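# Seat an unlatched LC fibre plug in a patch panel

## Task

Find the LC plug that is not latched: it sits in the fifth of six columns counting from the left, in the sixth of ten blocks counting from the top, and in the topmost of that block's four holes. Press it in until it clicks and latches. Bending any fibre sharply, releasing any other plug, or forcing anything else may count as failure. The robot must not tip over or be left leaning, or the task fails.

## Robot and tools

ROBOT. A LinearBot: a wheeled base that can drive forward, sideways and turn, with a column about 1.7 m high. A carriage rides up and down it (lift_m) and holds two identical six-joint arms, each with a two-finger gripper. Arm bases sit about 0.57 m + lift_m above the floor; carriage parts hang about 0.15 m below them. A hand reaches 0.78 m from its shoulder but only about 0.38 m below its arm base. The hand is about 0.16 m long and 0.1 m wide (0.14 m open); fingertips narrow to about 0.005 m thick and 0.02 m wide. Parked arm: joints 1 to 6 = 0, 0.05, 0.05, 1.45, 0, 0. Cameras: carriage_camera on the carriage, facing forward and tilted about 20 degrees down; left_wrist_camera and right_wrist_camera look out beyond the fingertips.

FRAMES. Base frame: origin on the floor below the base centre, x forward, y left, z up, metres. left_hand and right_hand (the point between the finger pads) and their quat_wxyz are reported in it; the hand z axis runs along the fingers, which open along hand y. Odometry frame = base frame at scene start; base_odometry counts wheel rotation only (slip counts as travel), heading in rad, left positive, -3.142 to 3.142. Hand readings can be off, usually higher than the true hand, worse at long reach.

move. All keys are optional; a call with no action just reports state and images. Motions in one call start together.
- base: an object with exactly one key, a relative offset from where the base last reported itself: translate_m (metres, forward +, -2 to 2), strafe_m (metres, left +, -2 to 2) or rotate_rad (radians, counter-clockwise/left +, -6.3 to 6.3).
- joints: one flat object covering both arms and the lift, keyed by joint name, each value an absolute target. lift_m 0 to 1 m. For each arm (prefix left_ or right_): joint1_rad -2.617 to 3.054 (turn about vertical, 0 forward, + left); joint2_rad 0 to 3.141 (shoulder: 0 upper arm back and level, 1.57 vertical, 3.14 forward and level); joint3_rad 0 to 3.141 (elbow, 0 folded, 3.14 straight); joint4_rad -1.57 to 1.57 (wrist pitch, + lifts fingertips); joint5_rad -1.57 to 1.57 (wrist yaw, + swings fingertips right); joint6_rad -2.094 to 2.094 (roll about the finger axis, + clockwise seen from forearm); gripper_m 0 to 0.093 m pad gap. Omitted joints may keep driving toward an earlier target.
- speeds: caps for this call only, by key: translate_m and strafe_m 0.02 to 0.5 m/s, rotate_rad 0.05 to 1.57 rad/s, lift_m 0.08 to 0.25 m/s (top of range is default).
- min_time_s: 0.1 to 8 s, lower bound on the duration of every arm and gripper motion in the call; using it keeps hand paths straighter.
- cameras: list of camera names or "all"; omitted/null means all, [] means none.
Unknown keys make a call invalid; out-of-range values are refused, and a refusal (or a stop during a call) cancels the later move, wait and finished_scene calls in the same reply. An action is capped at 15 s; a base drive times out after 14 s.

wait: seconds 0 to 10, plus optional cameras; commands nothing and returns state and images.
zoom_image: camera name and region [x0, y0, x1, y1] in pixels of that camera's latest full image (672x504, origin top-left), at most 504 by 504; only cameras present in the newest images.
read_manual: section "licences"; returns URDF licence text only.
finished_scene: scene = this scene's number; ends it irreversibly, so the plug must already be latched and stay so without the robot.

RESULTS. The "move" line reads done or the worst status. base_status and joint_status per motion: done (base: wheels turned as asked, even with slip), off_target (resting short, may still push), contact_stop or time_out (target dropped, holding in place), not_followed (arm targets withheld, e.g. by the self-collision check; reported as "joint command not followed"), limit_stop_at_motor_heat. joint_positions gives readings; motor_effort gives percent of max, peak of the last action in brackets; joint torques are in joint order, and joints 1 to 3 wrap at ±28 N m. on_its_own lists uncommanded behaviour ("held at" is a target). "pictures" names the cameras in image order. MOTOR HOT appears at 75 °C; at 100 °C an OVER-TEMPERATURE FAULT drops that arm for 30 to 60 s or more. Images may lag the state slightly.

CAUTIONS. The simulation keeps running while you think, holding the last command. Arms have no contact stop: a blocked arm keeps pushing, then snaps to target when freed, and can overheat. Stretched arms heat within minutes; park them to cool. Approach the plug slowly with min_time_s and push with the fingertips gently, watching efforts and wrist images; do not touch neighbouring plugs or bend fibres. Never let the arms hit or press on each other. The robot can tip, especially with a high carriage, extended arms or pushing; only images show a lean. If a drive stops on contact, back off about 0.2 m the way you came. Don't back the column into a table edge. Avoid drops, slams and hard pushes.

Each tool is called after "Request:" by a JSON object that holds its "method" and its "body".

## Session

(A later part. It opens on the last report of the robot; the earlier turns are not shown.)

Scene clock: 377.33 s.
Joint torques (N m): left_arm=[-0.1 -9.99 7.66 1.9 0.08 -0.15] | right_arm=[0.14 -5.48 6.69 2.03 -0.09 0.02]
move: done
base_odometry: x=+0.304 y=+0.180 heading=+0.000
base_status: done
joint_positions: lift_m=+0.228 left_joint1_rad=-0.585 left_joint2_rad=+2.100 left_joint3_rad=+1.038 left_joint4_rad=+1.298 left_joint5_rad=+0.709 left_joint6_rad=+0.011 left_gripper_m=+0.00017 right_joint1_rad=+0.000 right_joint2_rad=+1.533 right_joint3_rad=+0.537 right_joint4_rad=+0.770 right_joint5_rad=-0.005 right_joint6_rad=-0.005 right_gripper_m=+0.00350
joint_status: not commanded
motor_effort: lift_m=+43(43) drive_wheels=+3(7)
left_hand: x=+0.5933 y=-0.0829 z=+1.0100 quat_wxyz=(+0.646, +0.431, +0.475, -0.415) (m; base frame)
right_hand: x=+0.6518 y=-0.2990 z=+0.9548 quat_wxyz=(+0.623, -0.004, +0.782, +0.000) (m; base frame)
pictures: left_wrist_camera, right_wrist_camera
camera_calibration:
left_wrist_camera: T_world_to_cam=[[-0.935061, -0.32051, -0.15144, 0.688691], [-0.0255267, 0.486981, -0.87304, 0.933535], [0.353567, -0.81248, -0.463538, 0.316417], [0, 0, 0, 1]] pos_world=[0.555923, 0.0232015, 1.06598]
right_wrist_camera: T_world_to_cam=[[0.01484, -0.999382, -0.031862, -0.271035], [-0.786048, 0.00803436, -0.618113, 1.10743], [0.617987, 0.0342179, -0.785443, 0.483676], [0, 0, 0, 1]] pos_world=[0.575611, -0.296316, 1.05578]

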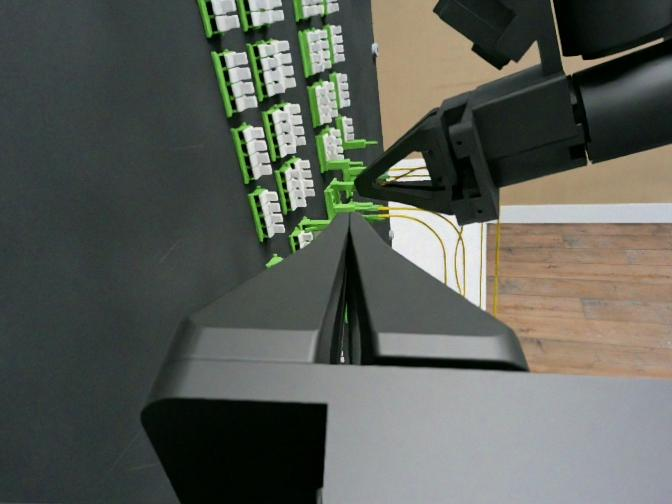

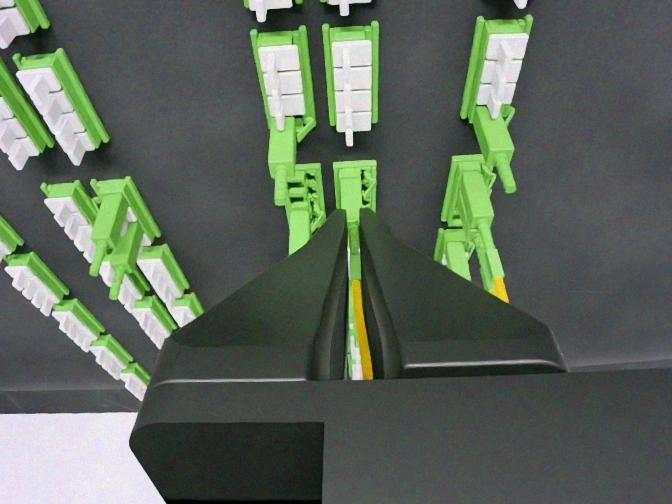

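Request:
{"method": "move", "body": {"base": {"translate_m": 0.005}, "speeds": {"translate_m":0.02}, "cameras": ["left_wrist_camera","right_wrist_camera"]}}

Request:
{"method": "zoom_image", "body": {"camera": "left_wrist_camera", "region": [300, 130, 450, 230]}}

Request:
{"method": "zoom_image", "body": {"camera": "right_wrist_camera", "region": [280, 130, 430, 280]}}

Scene clock: 387.57 s.
Joint torques (N m): left_arm=[-0.12 -9.96 7.66 1.86 0.09 -0.15] | right_arm=[0.13 -5.24 7.32 2.1 -0.1 0.03]
move: done
base_odometry: x=+0.309 y=+0.180 heading=+0.000
base_status: done
joint_positions: lift_m=+0.228 left_joint1_rad=-0.585 left_joint2_rad=+2.100 left_joint3_rad=+1.038 left_joint4_rad=+1.298 left_joint5_rad=+0.709 left_joint6_rad=+0.011 left_gripper_m=+0.00017 right_joint1_rad=+0.000 right_joint2_rad=+1.530 right_joint3_rad=+0.532 right_joint4_rad=+0.768 right_joint5_rad=-0.005 right_joint6_rad=-0.005 right_gripper_m=+0.00374
joint_status: not commanded
motor_effort: lift_m=+43(43) drive_wheels=+3(8)
left_hand: x=+0.5933 y=-0.0829 z=+1.0099 quat_wxyz=(+0.645, +0.431, +0.475, -0.415) (m; base frame)
right_hand: x=+0.6505 y=-0.2990 z=+0.9537 quat_wxyz=(+0.622, -0.004, +0.783, +0.000) (m; base frame)
pictures: left_wrist_camera, right_wrist_camera
camera_calibration:
left_wrist_camera: T_world_to_cam=[[-0.935128, -0.320415, -0.151225, 0.688575], [-0.0257688, 0.487193, -0.872914, 0.933447], [0.353371, -0.81239, -0.463844, 0.316769], [0, 0, 0, 1]] pos_world=[0.556023, 0.0232015, 1.06588]
right_wrist_camera: T_world_to_cam=[[0.0147307, -0.999382, -0.0319143, -0.27093], [-0.788159, 0.00803549, -0.615419, 1.10461], [0.615295, 0.034219, -0.787554, 0.487364], [0, 0, 0, 1]] pos_world=[0.574727, -0.296316, 1.05498]

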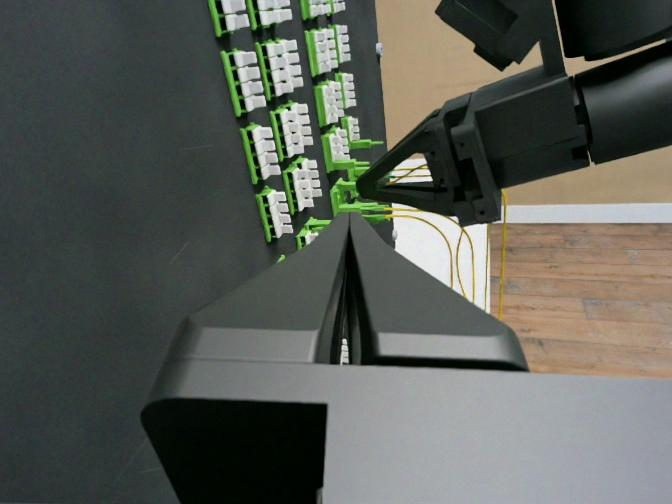

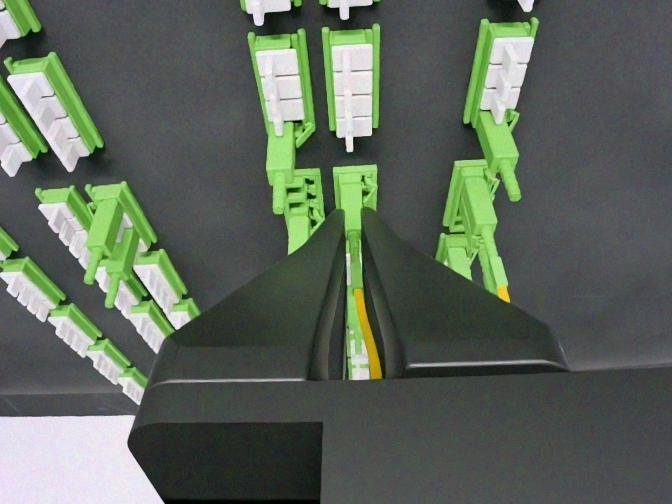

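Scaled by 3.360 from the camera's 672x504 image, which has a finer 960x720 frame.

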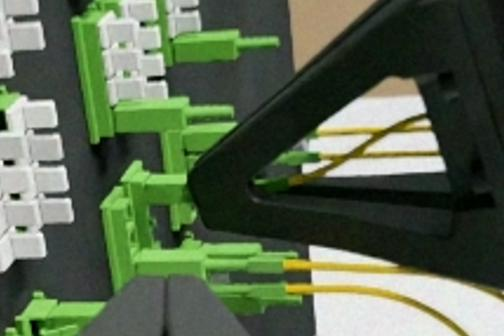

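Scaled by 3.360 from the camera's 672x504 image, which has a finer 960x720 frame.

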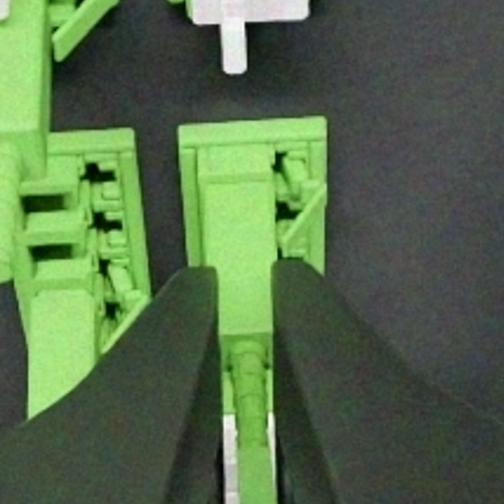

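Request:
{"method": "move", "body": {"base": {"translate_m": -0.006}, "speeds": {"translate_m":0.02}, "cameras": []}}

Request:
{"method": "move", "body": {"joints": {"right_gripper_m":0.0105,"right_joint4_rad":0.794}, "min_time_s": 1, "cameras": ["left_wrist_camera","right_wrist_camera"]}}

Request:
{"method": "zoom_image", "body": {"camera": "left_wrist_camera", "region": [300, 130, 450, 230]}}

Request:
{"method": "zoom_image", "body": {"camera": "right_wrist_camera", "region": [280, 130, 430, 280]}}

Scene clock: 409.63 s.
Joint torques (N m): left_arm=[-0.12 -9.99 7.68 1.86 0.07 -0.15] | right_arm=[0.1 -5.72 6.48 2.04 -0.1 0.05]
move: done
base_odometry: x=+0.303 y=+0.180 heading=+0.000
base_status: done
joint_positions: lift_m=+0.228 left_joint1_rad=-0.585 left_joint2_rad=+2.100 left_joint3_rad=+1.038 left_joint4_rad=+1.298 left_joint5_rad=+0.709 left_joint6_rad=+0.011 left_gripper_m=+0.00017 right_joint1_rad=+0.000 right_joint2_rad=+1.535 right_joint3_rad=+0.540 right_joint4_rad=+0.770 right_joint5_rad=-0.005 right_joint6_rad=-0.005 right_gripper_m=+0.00374
joint_status: not commanded
motor_effort: lift_m=+43(43) drive_wheels=+1(8)
left_hand: x=+0.5933 y=-0.0829 z=+1.0099 quat_wxyz=(+0.645, +0.431, +0.475, -0.415) (m; base frame)
right_hand: x=+0.6526 y=-0.2990 z=+0.9553 quat_wxyz=(+0.623, -0.004, +0.782, +0.000) (m; base frame)
pictures: none
No camera images: "cameras" was empty.

Scene clock: 410.93 s.
Joint torques (N m): left_arm=[-0.12 -9.98 7.68 1.88 0.08 -0.15] | right_arm=[0.06 -5.67 6.49 2.12 -0.09 0.02]
move: done
base_odometry: x=+0.303 y=+0.180 heading=+0.000
base_status: not commanded
joint_positions: lift_m=+0.228 left_joint1_rad=-0.585 left_joint2_rad=+2.100 left_joint3_rad=+1.038 left_joint4_rad=+1.298 left_joint5_rad=+0.709 left_joint6_rad=+0.011 left_gripper_m=+0.00017 right_joint1_rad=+0.000 right_joint2_rad=+1.535 right_joint3_rad=+0.540 right_joint4_rad=+0.770 right_joint5_rad=-0.005 right_joint6_rad=-0.005 right_gripper_m=+0.01041
joint_status: all done
motor_effort: lift_m=+43(43) drive_wheels=+0(1)
left_hand: x=+0.5933 y=-0.0829 z=+1.0099 quat_wxyz=(+0.645, +0.431, +0.475, -0.415) (m; base frame)
right_hand: x=+0.6526 y=-0.2990 z=+0.9553 quat_wxyz=(+0.623, -0.004, +0.782, +0.000) (m; base frame)
pictures: left_wrist_camera, right_wrist_camera
camera_calibration:
left_wrist_camera: T_world_to_cam=[[-0.935128, -0.320415, -0.151225, 0.688575], [-0.0257688, 0.487193, -0.872914, 0.933447], [0.353371, -0.81239, -0.463844, 0.316769], [0, 0, 0, 1]] pos_world=[0.556023, 0.0232015, 1.06588]
right_wrist_camera: T_world_to_cam=[[0.0148645, -0.999382, -0.0318516, -0.27106], [-0.785565, 0.00803538, -0.618727, 1.10868], [0.618601, 0.0342186, -0.78496, 0.482635], [0, 0, 0, 1]] pos_world=[0.576408, -0.296316, 1.05618]

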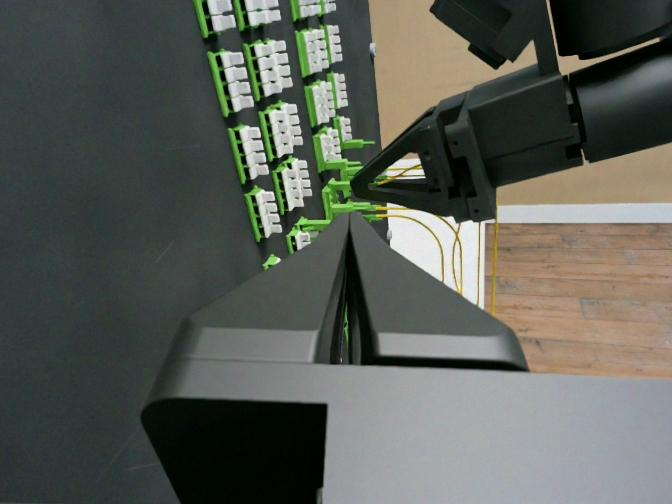

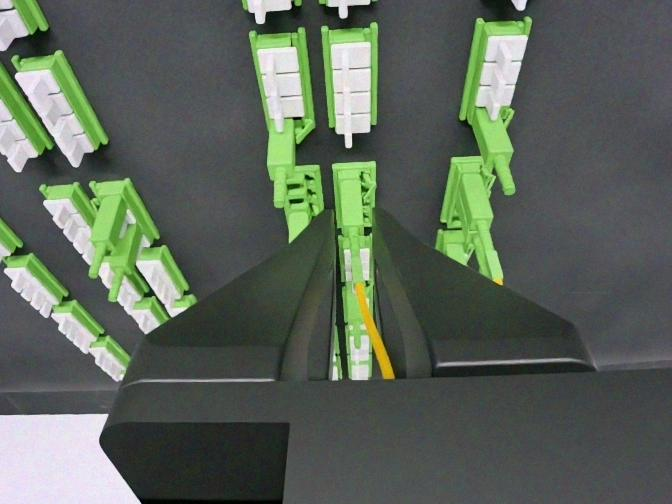

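Scaled by 3.360 from the camera's 672x504 image, which has a finer 960x720 frame.

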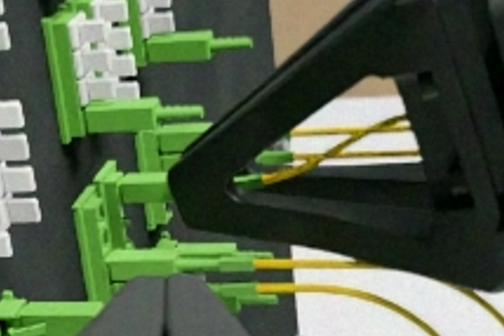

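Scaled by 3.360 from the camera's 672x504 image, which has a finer 960x720 frame.

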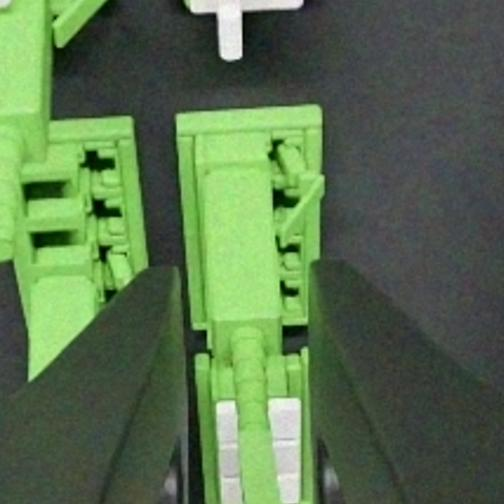

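Request:
{"method": "move", "body": {"base": {"translate_m": 0.0045}, "speeds": {"translate_m":0.02}, "cameras": []}}

Request:
{"method": "move", "body": {"joints": {"right_gripper_m":0.0045}, "min_time_s": 2, "cameras": ["left_wrist_camera","right_wrist_camera"]}}

Request:
{"method": "zoom_image", "body": {"camera": "left_wrist_camera", "region": [300, 130, 450, 230]}}

Request:
{"method": "zoom_image", "body": {"camera": "right_wrist_camera", "region": [280, 130, 430, 280]}}

Scene clock: 419.93 s.
Joint torques (N m): left_arm=[-0.1 -9.98 7.69 1.87 0.08 -0.15] | right_arm=[0.2 -5.71 6.48 2.08 -0.12 0.03]
move: done
base_odometry: x=+0.307 y=+0.180 heading=+0.000
base_status: done
joint_positions: lift_m=+0.228 left_joint1_rad=-0.585 left_joint2_rad=+2.100 left_joint3_rad=+1.038 left_joint4_rad=+1.298 left_joint5_rad=+0.709 left_joint6_rad=+0.011 left_gripper_m=+0.00017 right_joint1_rad=+0.000 right_joint2_rad=+1.535 right_joint3_rad=+0.540 right_joint4_rad=+0.771 right_joint5_rad=-0.005 right_joint6_rad=-0.005 right_gripper_m=+0.01042
joint_status: not commanded
motor_effort: lift_m=+43(43) drive_wheels=+1(6)
left_hand: x=+0.5933 y=-0.0829 z=+1.0099 quat_wxyz=(+0.645, +0.431, +0.475, -0.415) (m; base frame)
right_hand: x=+0.6527 y=-0.2990 z=+0.9557 quat_wxyz=(+0.624, -0.004, +0.781, +0.000) (m; base frame)
pictures: none
No camera images: "cameras" was empty.

Scene clock: 422.23 s.
Joint torques (N m): left_arm=[-0.1 -9.96 7.68 1.87 0.07 -0.14] | right_arm=[0.13 -5.67 6.53 2.1 -0.11 0.03]
move: done
base_odometry: x=+0.307 y=+0.180 heading=+0.000
base_status: not commanded
joint_positions: lift_m=+0.228 left_joint1_rad=-0.585 left_joint2_rad=+2.100 left_joint3_rad=+1.038 left_joint4_rad=+1.298 left_joint5_rad=+0.709 left_joint6_rad=+0.011 left_gripper_m=+0.00017 right_joint1_rad=+0.000 right_joint2_rad=+1.535 right_joint3_rad=+0.540 right_joint4_rad=+0.771 right_joint5_rad=-0.005 right_joint6_rad=-0.005 right_gripper_m=+0.00488
joint_status: all done
motor_effort: lift_m=+42(43) drive_wheels=-1(2)
left_hand: x=+0.5933 y=-0.0829 z=+1.0099 quat_wxyz=(+0.645, +0.431, +0.475, -0.415) (m; base frame)
right_hand: x=+0.6527 y=-0.2990 z=+0.9557 quat_wxyz=(+0.624, -0.004, +0.781, +0.000) (m; base frame)
pictures: left_wrist_camera, right_wrist_camera
camera_calibration:
left_wrist_camera: T_world_to_cam=[[-0.935128, -0.320415, -0.151225, 0.688575], [-0.0257688, 0.487193, -0.872914, 0.933447], [0.353371, -0.81239, -0.463844, 0.316769], [0, 0, 0, 1]] pos_world=[0.556023, 0.0232015, 1.06588]
right_wrist_camera: T_world_to_cam=[[0.0149124, -0.999382, -0.0318269, -0.271102], [-0.784636, 0.00803384, -0.619905, 1.10949], [0.619778, 0.0342168, -0.784031, 0.481278], [0, 0, 0, 1]] pos_world=[0.576301, -0.296316, 1.05649]

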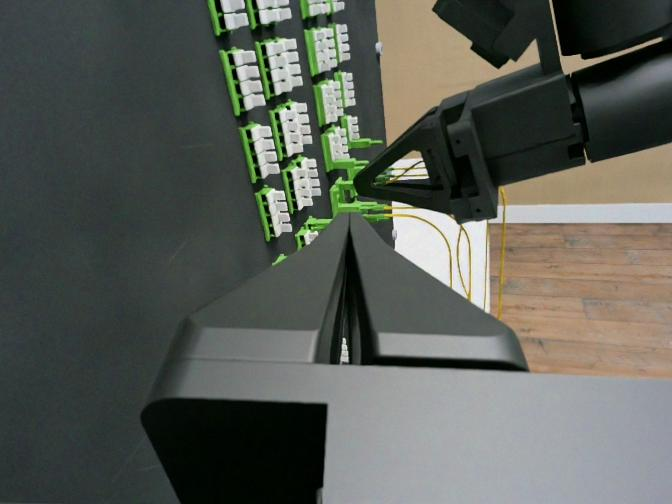

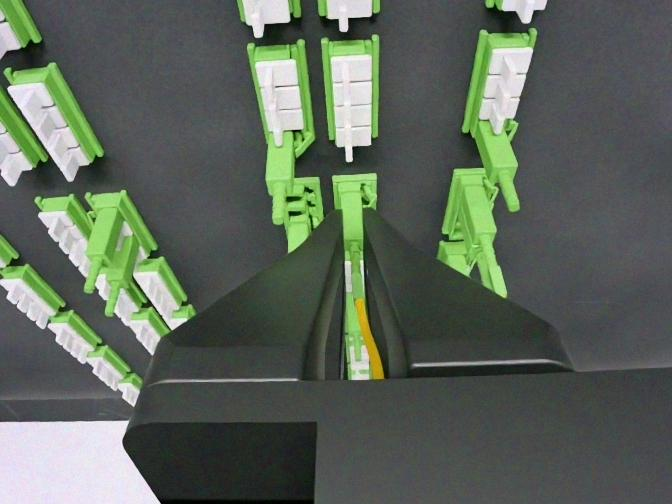

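Scaled by 3.360 from the camera's 672x504 image, which has a finer 960x720 frame.

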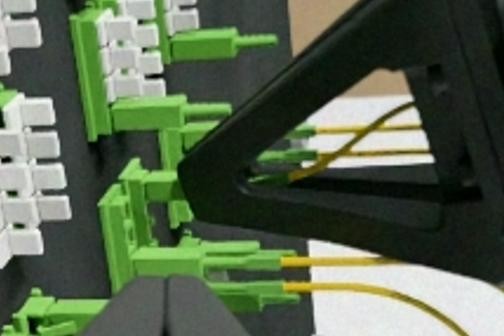

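Scaled by 3.360 from the camera's 672x504 image, which has a finer 960x720 frame.

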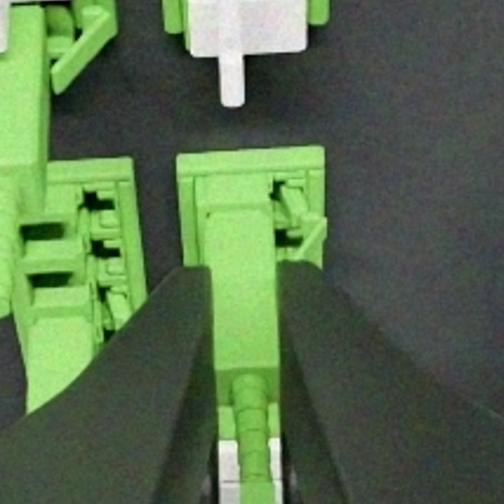

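Request:
{"method": "move", "body": {"joints": {"right_gripper_m":0.0025}, "min_time_s": 1, "cameras": []}}

Request:
{"method": "move", "body": {"base": {"translate_m": 0.004}, "speeds": {"translate_m":0.02}, "cameras": ["left_wrist_camera","right_wrist_camera"]}}

Request:
{"method": "zoom_image", "body": {"camera": "left_wrist_camera", "region": [300, 130, 450, 230]}}

Request:
{"method": "zoom_image", "body": {"camera": "right_wrist_camera", "region": [280, 130, 430, 280]}}

Scene clock: 432.73 s.
Joint torques (N m): left_arm=[-0.12 -9.98 7.68 1.88 0.08 -0.15] | right_arm=[0.08 -5.72 6.57 2.08 -0.08 0.02]
move: done
base_odometry: x=+0.307 y=+0.180 heading=+0.000
base_status: not commanded
joint_positions: lift_m=+0.228 left_joint1_rad=-0.585 left_joint2_rad=+2.100 left_joint3_rad=+1.038 left_joint4_rad=+1.298 left_joint5_rad=+0.709 left_joint6_rad=+0.011 left_gripper_m=+0.00017 right_joint1_rad=+0.000 right_joint2_rad=+1.535 right_joint3_rad=+0.540 right_joint4_rad=+0.771 right_joint5_rad=-0.005 right_joint6_rad=-0.005 right_gripper_m=+0.00277
joint_status: all done
motor_effort: lift_m=+43(43) drive_wheels=+0(2)
left_hand: x=+0.5933 y=-0.0829 z=+1.0099 quat_wxyz=(+0.645, +0.431, +0.475, -0.415) (m; base frame)
right_hand: x=+0.6527 y=-0.2990 z=+0.9557 quat_wxyz=(+0.624, -0.004, +0.781, +0.000) (m; base frame)
pictures: none
No camera images: "cameras" was empty.

Scene clock: 433.33 s.
Joint torques (N m): left_arm=[-0.12 -10 7.69 1.89 0.07 -0.15] | right_arm=[0.09 -4.97 7.42 2.11 -0.12 0.02]
move: done
base_odometry: x=+0.311 y=+0.180 heading=+0.000
base_status: done
joint_positions: lift_m=+0.228 left_joint1_rad=-0.585 left_joint2_rad=+2.100 left_joint3_rad=+1.038 left_joint4_rad=+1.298 left_joint5_rad=+0.709 left_joint6_rad=+0.011 left_gripper_m=+0.00017 right_joint1_rad=+0.000 right_joint2_rad=+1.528 right_joint3_rad=+0.532 right_joint4_rad=+0.770 right_joint5_rad=-0.005 right_joint6_rad=-0.005 right_gripper_m=+0.00275
joint_status: not commanded
motor_effort: lift_m=+43(43) drive_wheels=+2(8)
left_hand: x=+0.5933 y=-0.0829 z=+1.0099 quat_wxyz=(+0.645, +0.431, +0.475, -0.415) (m; base frame)
right_hand: x=+0.6506 y=-0.2990 z=+0.9549 quat_wxyz=(+0.623, -0.004, +0.782, +0.000) (m; base frame)
pictures: left_wrist_camera, right_wrist_camera
camera_calibration:
left_wrist_camera: T_world_to_cam=[[-0.935128, -0.320415, -0.151225, 0.688575], [-0.0257688, 0.487193, -0.872914, 0.933447], [0.353371, -0.81239, -0.463844, 0.316769], [0, 0, 0, 1]] pos_world=[0.556023, 0.0232015, 1.06588]
right_wrist_camera: T_world_to_cam=[[0.0148513, -0.999382, -0.0318554, -0.271028], [-0.785826, 0.00803369, -0.618396, 1.10672], [0.61827, 0.0342167, -0.785221, 0.4841], [0, 0, 0, 1]] pos_world=[0.574409, -0.296316, 1.05588]

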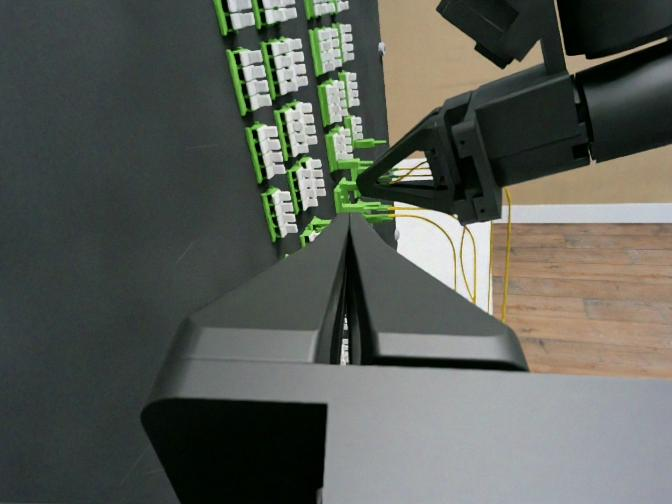

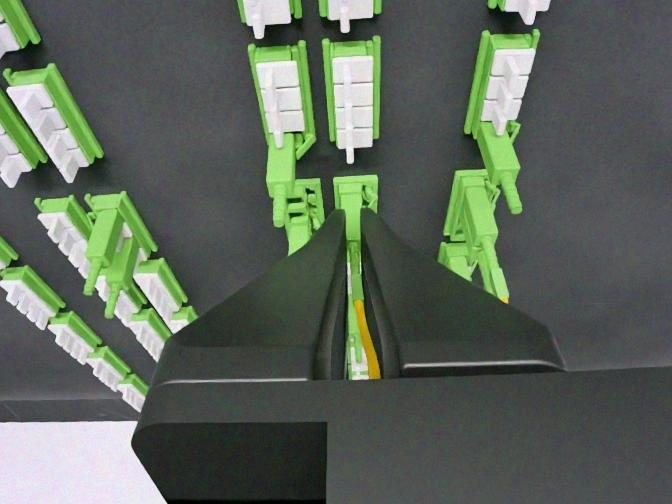

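Scaled by 3.360 from the camera's 672x504 image, which has a finer 960x720 frame.

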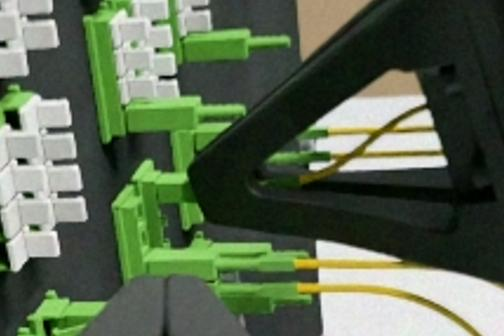

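Scaled by 3.360 from the camera's 672x504 image, which has a finer 960x720 frame.

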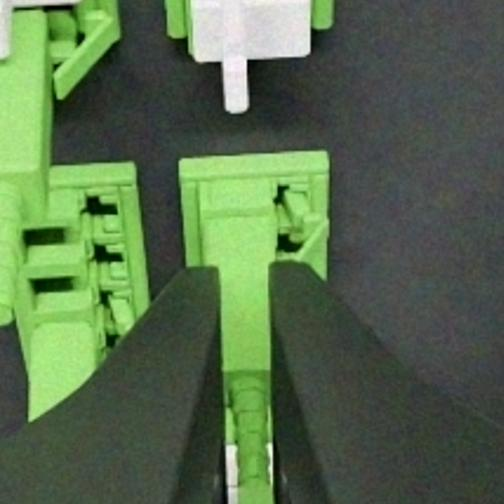

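Request:
{"method": "move", "body": {"base": {"translate_m": -0.003}, "speeds": {"translate_m":0.02}, "cameras": []}}

Request:
{"method": "move", "body": {"joints": {"right_gripper_m":0.0}, "min_time_s": 1.5, "cameras": ["right_wrist_camera"]}}

Request:
{"method": "zoom_image", "body": {"camera": "right_wrist_camera", "region": [280, 130, 430, 280]}}

Scene clock: 456.87 s.
Joint torques (N m): left_arm=[-0.1 -10 7.66 1.88 0.08 -0.14] | right_arm=[0.17 -5.11 6.95 2.09 -0.08 0]
move: done
base_odometry: x=+0.308 y=+0.180 heading=+0.000
base_status: done
joint_positions: lift_m=+0.228 left_joint1_rad=-0.585 left_joint2_rad=+2.100 left_joint3_rad=+1.038 left_joint4_rad=+1.298 left_joint5_rad=+0.709 left_joint6_rad=+0.011 left_gripper_m=+0.00017 right_joint1_rad=+0.000 right_joint2_rad=+1.528 right_joint3_rad=+0.535 right_joint4_rad=+0.772 right_joint5_rad=-0.005 right_joint6_rad=-0.005 right_gripper_m=+0.00268
joint_status: not commanded
motor_effort: lift_m=+43(43) drive_wheels=-1(3)
left_hand: x=+0.5933 y=-0.0829 z=+1.0099 quat_wxyz=(+0.645, +0.431, +0.475, -0.415) (m; base frame)
right_hand: x=+0.6512 y=-0.2990 z=+0.9560 quat_wxyz=(+0.625, -0.004, +0.781, +0.000) (m; base frame)
pictures: none
No camera images: "cameras" was empty.

Scene clock: 458.67 s.
Joint torques (N m): left_arm=[-0.12 -9.99 7.68 1.88 0.07 -0.15] | right_arm=[0.09 -5.09 7.02 2.09 -0.11 0.01]
move: done
base_odometry: x=+0.308 y=+0.180 heading=+0.000
base_status: not commanded
joint_positions: lift_m=+0.228 left_joint1_rad=-0.585 left_joint2_rad=+2.100 left_joint3_rad=+1.038 left_joint4_rad=+1.298 left_joint5_rad=+0.709 left_joint6_rad=+0.011 left_gripper_m=+0.00017 right_joint1_rad=+0.000 right_joint2_rad=+1.528 right_joint3_rad=+0.535 right_joint4_rad=+0.772 right_joint5_rad=-0.005 right_joint6_rad=-0.005 right_gripper_m=+0.00268
joint_status: all done
motor_effort: lift_m=+43(43) drive_wheels=+0(2)
left_hand: x=+0.5933 y=-0.0829 z=+1.0099 quat_wxyz=(+0.645, +0.431, +0.475, -0.415) (m; base frame)
right_hand: x=+0.6512 y=-0.2990 z=+0.9560 quat_wxyz=(+0.625, -0.004, +0.781, +0.000) (m; base frame)
pictures: right_wrist_camera
camera_calibration:
right_wrist_camera: T_world_to_cam=[[0.0149618, -0.999382, -0.0318054, -0.271123], [-0.783666, 0.00803521, -0.621131, 1.10909], [0.621002, 0.0342181, -0.783061, 0.480705], [0, 0, 0, 1]] pos_world=[0.574694, -0.296316, 1.05669]

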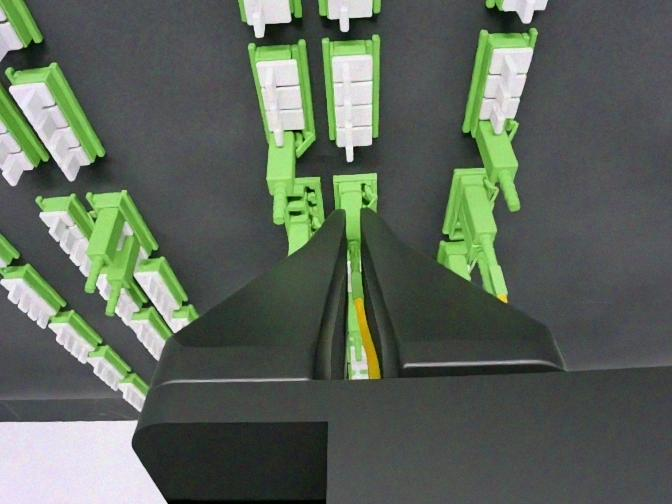

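Scaled by 3.360 from the camera's 672x504 image, which has a finer 960x720 frame.

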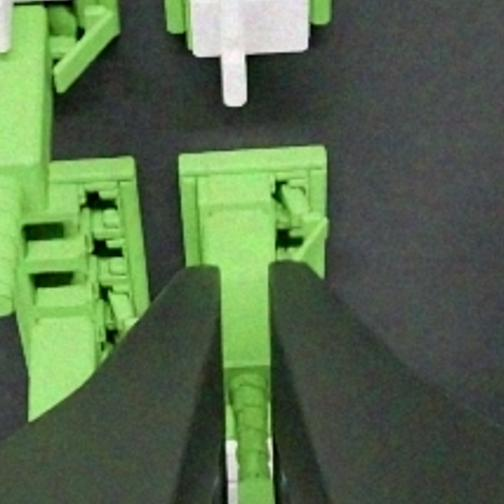

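Request:
{"method": "move", "body": {"base": {"translate_m": 0.008}, "speeds": {"translate_m":0.02}, "cameras": ["left_wrist_camera","right_wrist_camera"]}}

Request:
{"method": "zoom_image", "body": {"camera": "left_wrist_camera", "region": [300, 130, 450, 230]}}

Request:
{"method": "zoom_image", "body": {"camera": "right_wrist_camera", "region": [280, 130, 430, 280]}}

Scene clock: 465.20 s.
Joint torques (N m): left_arm=[-0.12 -9.96 7.66 1.87 0.08 -0.15] | right_arm=[0.12 -3.56 8.65 2.1 -0.1 0.01]
move: done
base_odometry: x=+0.316 y=+0.180 heading=+0.000
base_status: done
joint_positions: lift_m=+0.228 left_joint1_rad=-0.585 left_joint2_rad=+2.100 left_joint3_rad=+1.038 left_joint4_rad=+1.298 left_joint5_rad=+0.709 left_joint6_rad=+0.011 left_gripper_m=+0.00017 right_joint1_rad=+0.000 right_joint2_rad=+1.512 right_joint3_rad=+0.517 right_joint4_rad=+0.770 right_joint5_rad=-0.005 right_joint6_rad=-0.005 right_gripper_m=+0.00268
joint_status: not commanded
motor_effort: lift_m=+43(43) drive_wheels=+6(11)
left_hand: x=+0.5933 y=-0.0829 z=+1.0099 quat_wxyz=(+0.645, +0.431, +0.475, -0.415) (m; base frame)
right_hand: x=+0.6465 y=-0.2990 z=+0.9550 quat_wxyz=(+0.623, -0.004, +0.782, +0.000) (m; base frame)
pictures: left_wrist_camera, right_wrist_camera
camera_calibration:
left_wrist_camera: T_world_to_cam=[[-0.935128, -0.320415, -0.151225, 0.688575], [-0.0257688, 0.487193, -0.872914, 0.933447], [0.353371, -0.81239, -0.463844, 0.316769], [0, 0, 0, 1]] pos_world=[0.556023, 0.0232015, 1.06588]
right_wrist_camera: T_world_to_cam=[[0.0148645, -0.999382, -0.0318516, -0.270979], [-0.785565, 0.00803538, -0.618727, 1.1037], [0.618601, 0.0342186, -0.78496, 0.486173], [0, 0, 0, 1]] pos_world=[0.570308, -0.296316, 1.05588]

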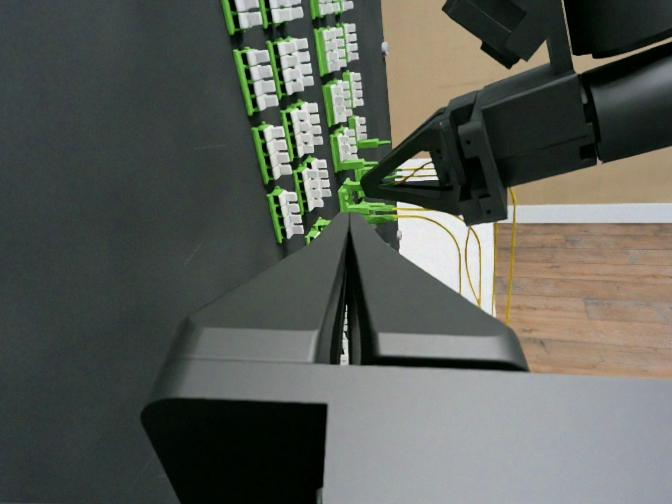

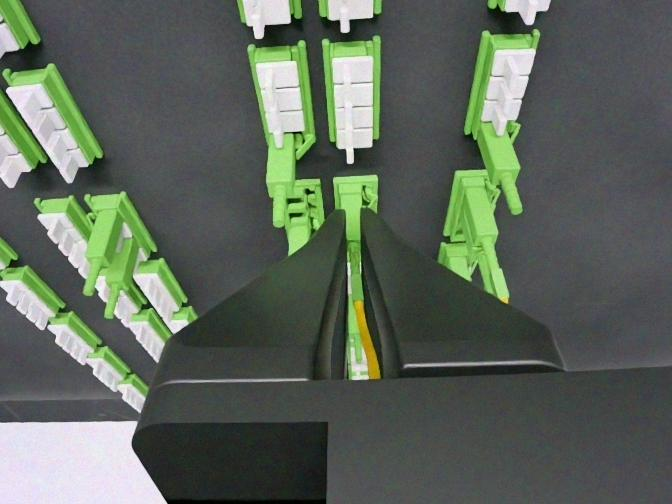

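Scaled by 3.360 from the camera's 672x504 image, which has a finer 960x720 frame.

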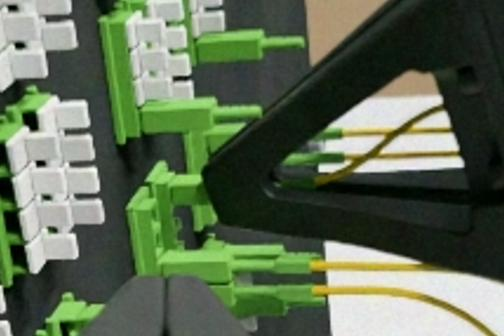

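Scaled by 3.360 from the camera's 672x504 image, which has a finer 960x720 frame.

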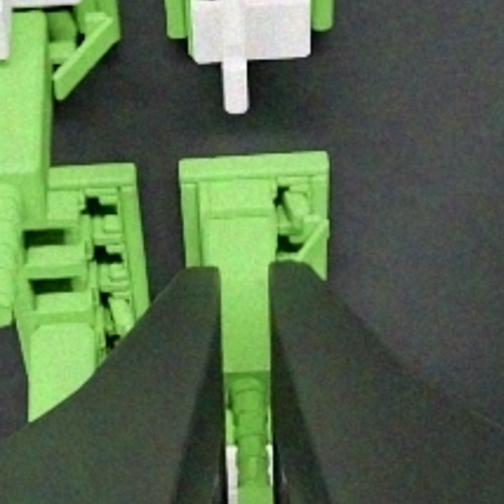

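Request:
{"method": "move", "body": {"base": {"translate_m": 0.01}, "speeds": {"translate_m":0.02}, "cameras": ["left_wrist_camera","right_wrist_camera"]}}

Request:
{"method": "zoom_image", "body": {"camera": "right_wrist_camera", "region": [280, 130, 430, 280]}}

Scene clock: 471.67 s.
Joint torques (N m): left_arm=[-0.05 -9.99 7.68 1.88 0.07 -0.15] | right_arm=[0.08 -0.92 10.51 2.21 -0.09 0]
move: done
base_odometry: x=+0.326 y=+0.180 heading=+0.000
base_status: done
joint_positions: lift_m=+0.228 left_joint1_rad=-0.585 left_joint2_rad=+2.100 left_joint3_rad=+1.038 left_joint4_rad=+1.298 left_joint5_rad=+0.709 left_joint6_rad=+0.011 left_gripper_m=+0.00017 right_joint1_rad=+0.000 right_joint2_rad=+1.485 right_joint3_rad=+0.495 right_joint4_rad=+0.758 right_joint5_rad=-0.005 right_joint6_rad=-0.005 right_gripper_m=+0.00268
joint_status: not commanded
motor_effort: lift_m=+43(43) drive_wheels=+8(14)
left_hand: x=+0.5933 y=-0.0829 z=+1.0100 quat_wxyz=(+0.646, +0.431, +0.475, -0.415) (m; base frame)
right_hand: x=+0.6400 y=-0.2990 z=+0.9536 quat_wxyz=(+0.621, -0.004, +0.784, +0.000) (m; base frame)
pictures: left_wrist_camera, right_wrist_camera
camera_calibration:
left_wrist_camera: T_world_to_cam=[[-0.935061, -0.32051, -0.15144, 0.688691], [-0.0255267, 0.486981, -0.87304, 0.933535], [0.353567, -0.81248, -0.463538, 0.316417], [0, 0, 0, 1]] pos_world=[0.555923, 0.0232015, 1.06598]
right_wrist_camera: T_world_to_cam=[[0.0146329, -0.999382, -0.0319588, -0.270673], [-0.790041, 0.00803516, -0.613001, 1.09507], [0.612879, 0.0342187, -0.789435, 0.497116], [0, 0, 0, 1]] pos_world=[0.564441, -0.296316, 1.05507]

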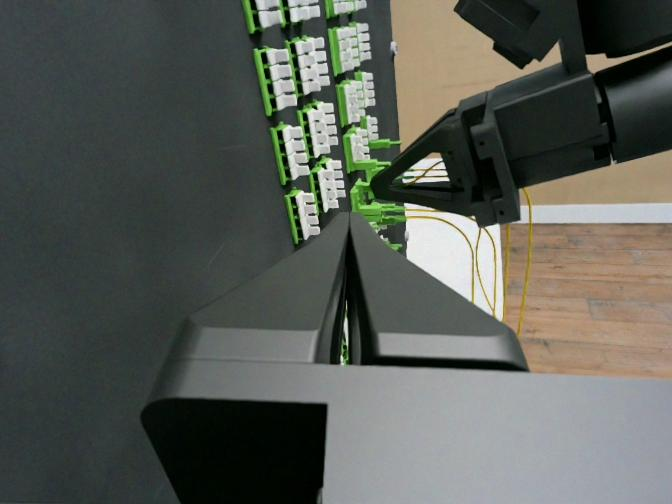

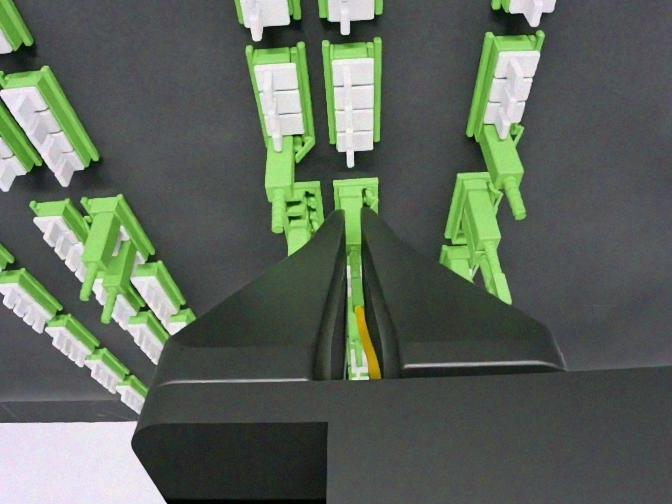

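Scaled by 3.360 from the camera's 672x504 image, which has a finer 960x720 frame.

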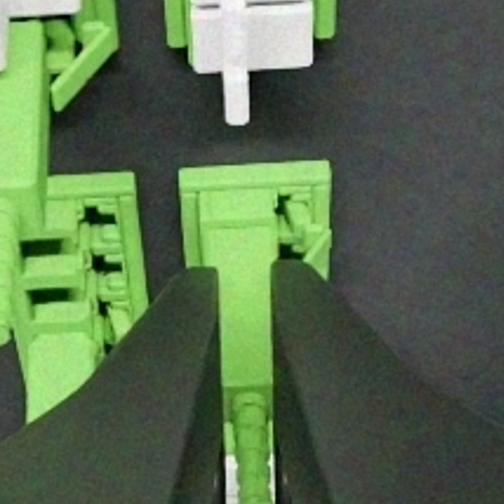

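Request:
{"method": "move", "body": {"base": {"translate_m": -0.013}, "speeds": {"translate_m":0.02}, "cameras": []}}

Request:
{"method": "move", "body": {"joints": {"right_gripper_m":0.011}, "min_time_s": 1, "cameras": []}}

Request:
{"method": "move", "body": {"base": {"translate_m": -0.018}, "speeds": {"translate_m":0.03}, "cameras": ["left_wrist_camera","right_wrist_camera"]}}

Request:
{"method": "zoom_image", "body": {"camera": "right_wrist_camera", "region": [270, 110, 420, 260]}}

Request:
{"method": "zoom_image", "body": {"camera": "left_wrist_camera", "region": [290, 140, 410, 230]}}

Scene clock: 480.40 s.
Joint torques (N m): left_arm=[-0.13 -10 7.68 1.87 0.08 -0.14] | right_arm=[0.2 -4.81 7.88 2.03 -0.08 0.02]
move: done
base_odometry: x=+0.313 y=+0.180 heading=+0.000
base_status: done
joint_positions: lift_m=+0.228 left_joint1_rad=-0.585 left_joint2_rad=+2.100 left_joint3_rad=+1.038 left_joint4_rad=+1.298 left_joint5_rad=+0.709 left_joint6_rad=+0.011 left_gripper_m=+0.00017 right_joint1_rad=+0.000 right_joint2_rad=+1.524 right_joint3_rad=+0.524 right_joint4_rad=+0.778 right_joint5_rad=-0.005 right_joint6_rad=-0.005 right_gripper_m=+0.00268
joint_status: not commanded
motor_effort: lift_m=+43(43) drive_wheels=+0(6)
left_hand: x=+0.5933 y=-0.0829 z=+1.0099 quat_wxyz=(+0.645, +0.431, +0.475, -0.415) (m; base frame)
right_hand: x=+0.6490 y=-0.2990 z=+0.9548 quat_wxyz=(+0.624, -0.004, +0.781, +0.000) (m; base frame)
pictures: none
No camera images: "cameras" was empty.

Scene clock: 481.70 s.
Joint torques (N m): left_arm=[-0.1 -9.98 7.66 1.88 0.08 -0.15] | right_arm=[-0.02 -4.79 7.94 2.02 -0.09 0.04]
move: done
base_odometry: x=+0.313 y=+0.180 heading=+0.000
base_status: not commanded
joint_positions: lift_m=+0.228 left_joint1_rad=-0.585 left_joint2_rad=+2.100 left_joint3_rad=+1.038 left_joint4_rad=+1.298 left_joint5_rad=+0.709 left_joint6_rad=+0.011 left_gripper_m=+0.00017 right_joint1_rad=+0.000 right_joint2_rad=+1.524 right_joint3_rad=+0.524 right_joint4_rad=+0.778 right_joint5_rad=-0.005 right_joint6_rad=-0.005 right_gripper_m=+0.01093
joint_status: all done
motor_effort: lift_m=+43(43) drive_wheels=+1(2)
left_hand: x=+0.5933 y=-0.0829 z=+1.0099 quat_wxyz=(+0.645, +0.431, +0.475, -0.415) (m; base frame)
right_hand: x=+0.6490 y=-0.2990 z=+0.9548 quat_wxyz=(+0.624, -0.004, +0.781, +0.000) (m; base frame)
pictures: none
No camera images: "cameras" was empty.

Scene clock: 482.83 s.
Joint torques (N m): left_arm=[-0.02 -10.1 7.69 1.87 0.08 -0.15] | right_arm=[0.08 -4.72 7.97 2.03 -0.09 0.04]
move: done
base_odometry: x=+0.295 y=+0.180 heading=-0.001
base_status: done
joint_positions: lift_m=+0.228 left_joint1_rad=-0.585 left_joint2_rad=+2.100 left_joint3_rad=+1.038 left_joint4_rad=+1.298 left_joint5_rad=+0.709 left_joint6_rad=+0.011 left_gripper_m=+0.00017 right_joint1_rad=+0.000 right_joint2_rad=+1.524 right_joint3_rad=+0.524 right_joint4_rad=+0.778 right_joint5_rad=-0.005 right_joint6_rad=-0.005 right_gripper_m=+0.01094
joint_status: not commanded
motor_effort: lift_m=+43(43) drive_wheels=+2(10)
left_hand: x=+0.5932 y=-0.0830 z=+1.0099 quat_wxyz=(+0.645, +0.431, +0.475, -0.415) (m; base frame)
right_hand: x=+0.6490 y=-0.2990 z=+0.9548 quat_wxyz=(+0.624, -0.004, +0.781, +0.000) (m; base frame)
pictures: left_wrist_camera, right_wrist_camera
camera_calibration:
left_wrist_camera: T_world_to_cam=[[-0.935242, -0.3201, -0.151191, 0.688437], [-0.0256362, 0.4872, -0.872914, 0.933468], [0.35308, -0.81251, -0.463856, 0.316817], [0, 0, 0, 1]] pos_world=[0.555924, 0.0230004, 1.06588]
right_wrist_camera: T_world_to_cam=[[0.0149486, -0.999382, -0.0318093, -0.271116], [-0.783928, 0.00803353, -0.6208, 1.10642], [0.620672, 0.0342163, -0.783323, 0.481595], [0, 0, 0, 1]] pos_world=[0.572495, -0.296316, 1.05549]

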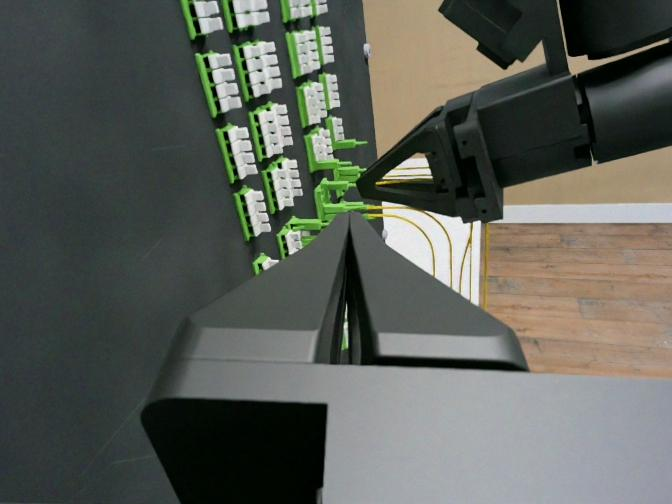

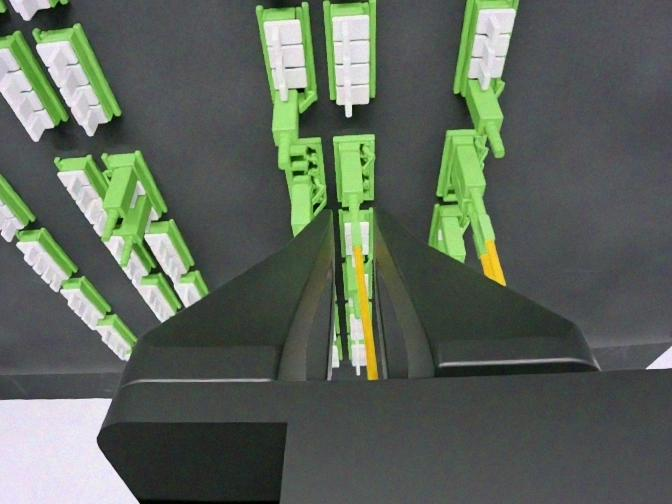

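Scaled by 3.360 from the camera's 672x504 image, which has a finer 960x720 frame.

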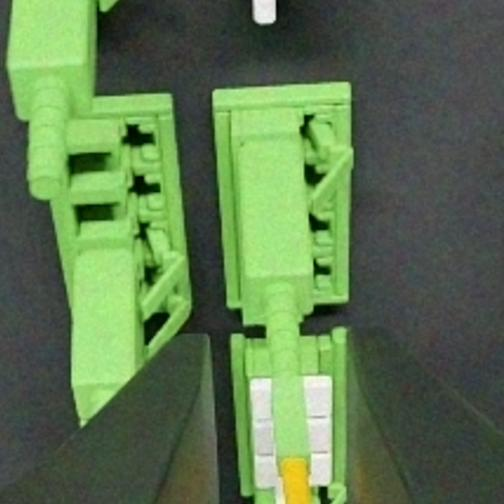

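Scaled by 4.200 from the camera's 672x504 image, which has a finer 960x720 frame.

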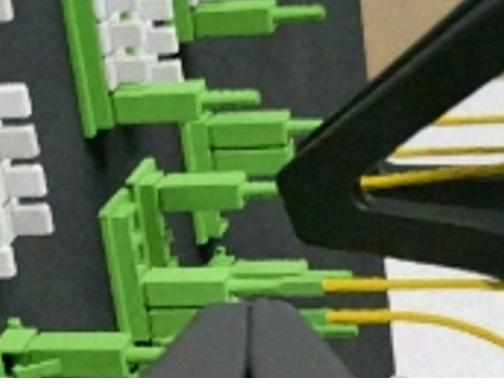

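Request:
{"method": "zoom_image", "body": {"camera": "right_wrist_camera", "region": [320, 120, 520, 250]}}

Request:
{"method": "zoom_image", "body": {"camera": "left_wrist_camera", "region": [310, 150, 380, 220]}}

Scaled by 2.520 from the camera's 672x504 image, which has a finer 960x720 frame.

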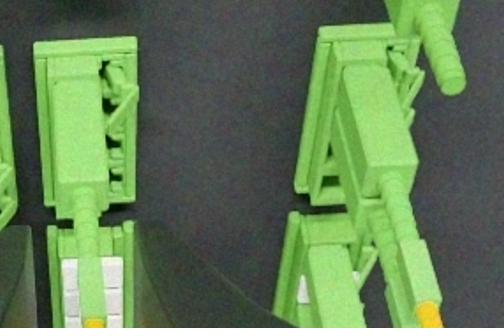

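Scaled by 7.200 from the camera's 672x504 image, which has a finer 960x720 frame.

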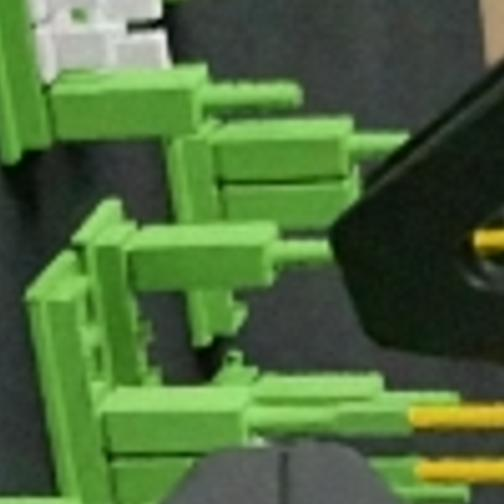

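Request:
{"method": "move", "body": {"base": {"translate_m": -0.1}, "speeds": {"translate_m":0.06}, "cameras": ["left_wrist_camera","right_wrist_camera"]}}

Request:
{"method": "zoom_image", "body": {"camera": "right_wrist_camera", "region": [290, 0, 490, 200]}}

Scene clock: 524.60 s.
Joint torques (N m): left_arm=[-0.05 -10 7.69 1.85 0.07 -0.15] | right_arm=[0.08 -4.77 8.01 2.02 -0.09 0]
move: done
base_odometry: x=+0.195 y=+0.180 heading=-0.001
base_status: done
joint_positions: lift_m=+0.228 left_joint1_rad=-0.586 left_joint2_rad=+2.100 left_joint3_rad=+1.038 left_joint4_rad=+1.298 left_joint5_rad=+0.709 left_joint6_rad=+0.011 left_gripper_m=+0.00017 right_joint1_rad=+0.000 right_joint2_rad=+1.524 right_joint3_rad=+0.524 right_joint4_rad=+0.778 right_joint5_rad=-0.005 right_joint6_rad=-0.005 right_gripper_m=+0.01094
joint_status: not commanded
motor_effort: lift_m=+42(43) drive_wheels=+0(9)
left_hand: x=+0.5931 y=-0.0832 z=+1.0099 quat_wxyz=(+0.645, +0.431, +0.475, -0.415) (m; base frame)
right_hand: x=+0.6490 y=-0.2990 z=+0.9548 quat_wxyz=(+0.624, -0.004, +0.781, +0.000) (m; base frame)
pictures: left_wrist_camera, right_wrist_camera
camera_calibration:
left_wrist_camera: T_world_to_cam=[[-0.935368, -0.319729, -0.151195, 0.688285], [-0.0254291, 0.487186, -0.872928, 0.933412], [0.35276, -0.812664, -0.463829, 0.316958], [0, 0, 0, 1]] pos_world=[0.555726, 0.0228992, 1.06588]
right_wrist_camera: T_world_to_cam=[[0.0149486, -0.999382, -0.0318093, -0.271116], [-0.783928, 0.00803353, -0.6208, 1.10642], [0.620672, 0.0342163, -0.783323, 0.481595], [0, 0, 0, 1]] pos_world=[0.572495, -0.296316, 1.05549]

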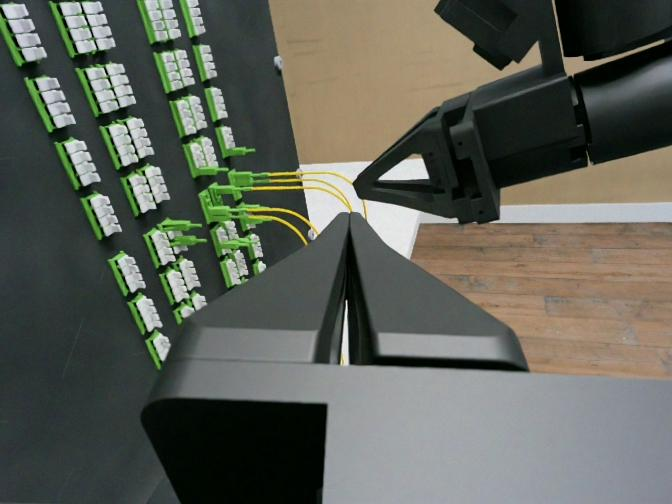

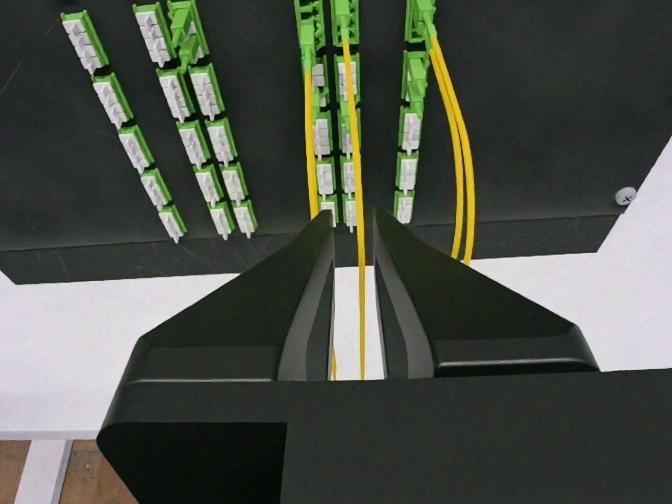

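Scaled by 2.520 from the camera's 672x504 image, which has a finer 960x720 frame.

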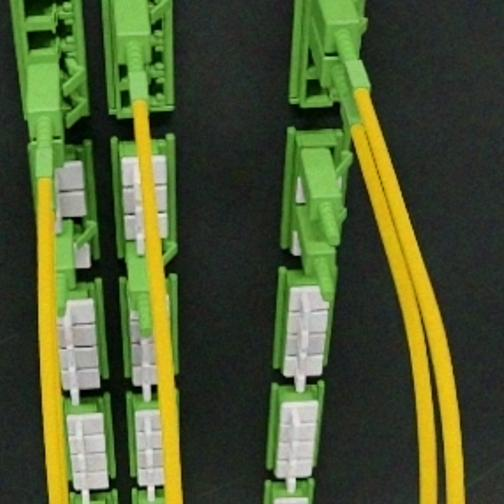

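Request:
{"method": "zoom_image", "body": {"camera": "left_wrist_camera", "region": [190, 150, 290, 240]}}

Scaled by 5.040 from the camera's 672x504 image, which has a finer 960x720 frame.

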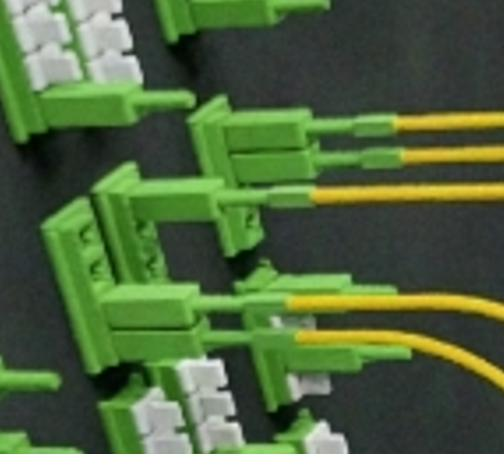

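Request:
{"method": "finished_scene", "body": {"scene": 1}}

The scene is finished: the task was done.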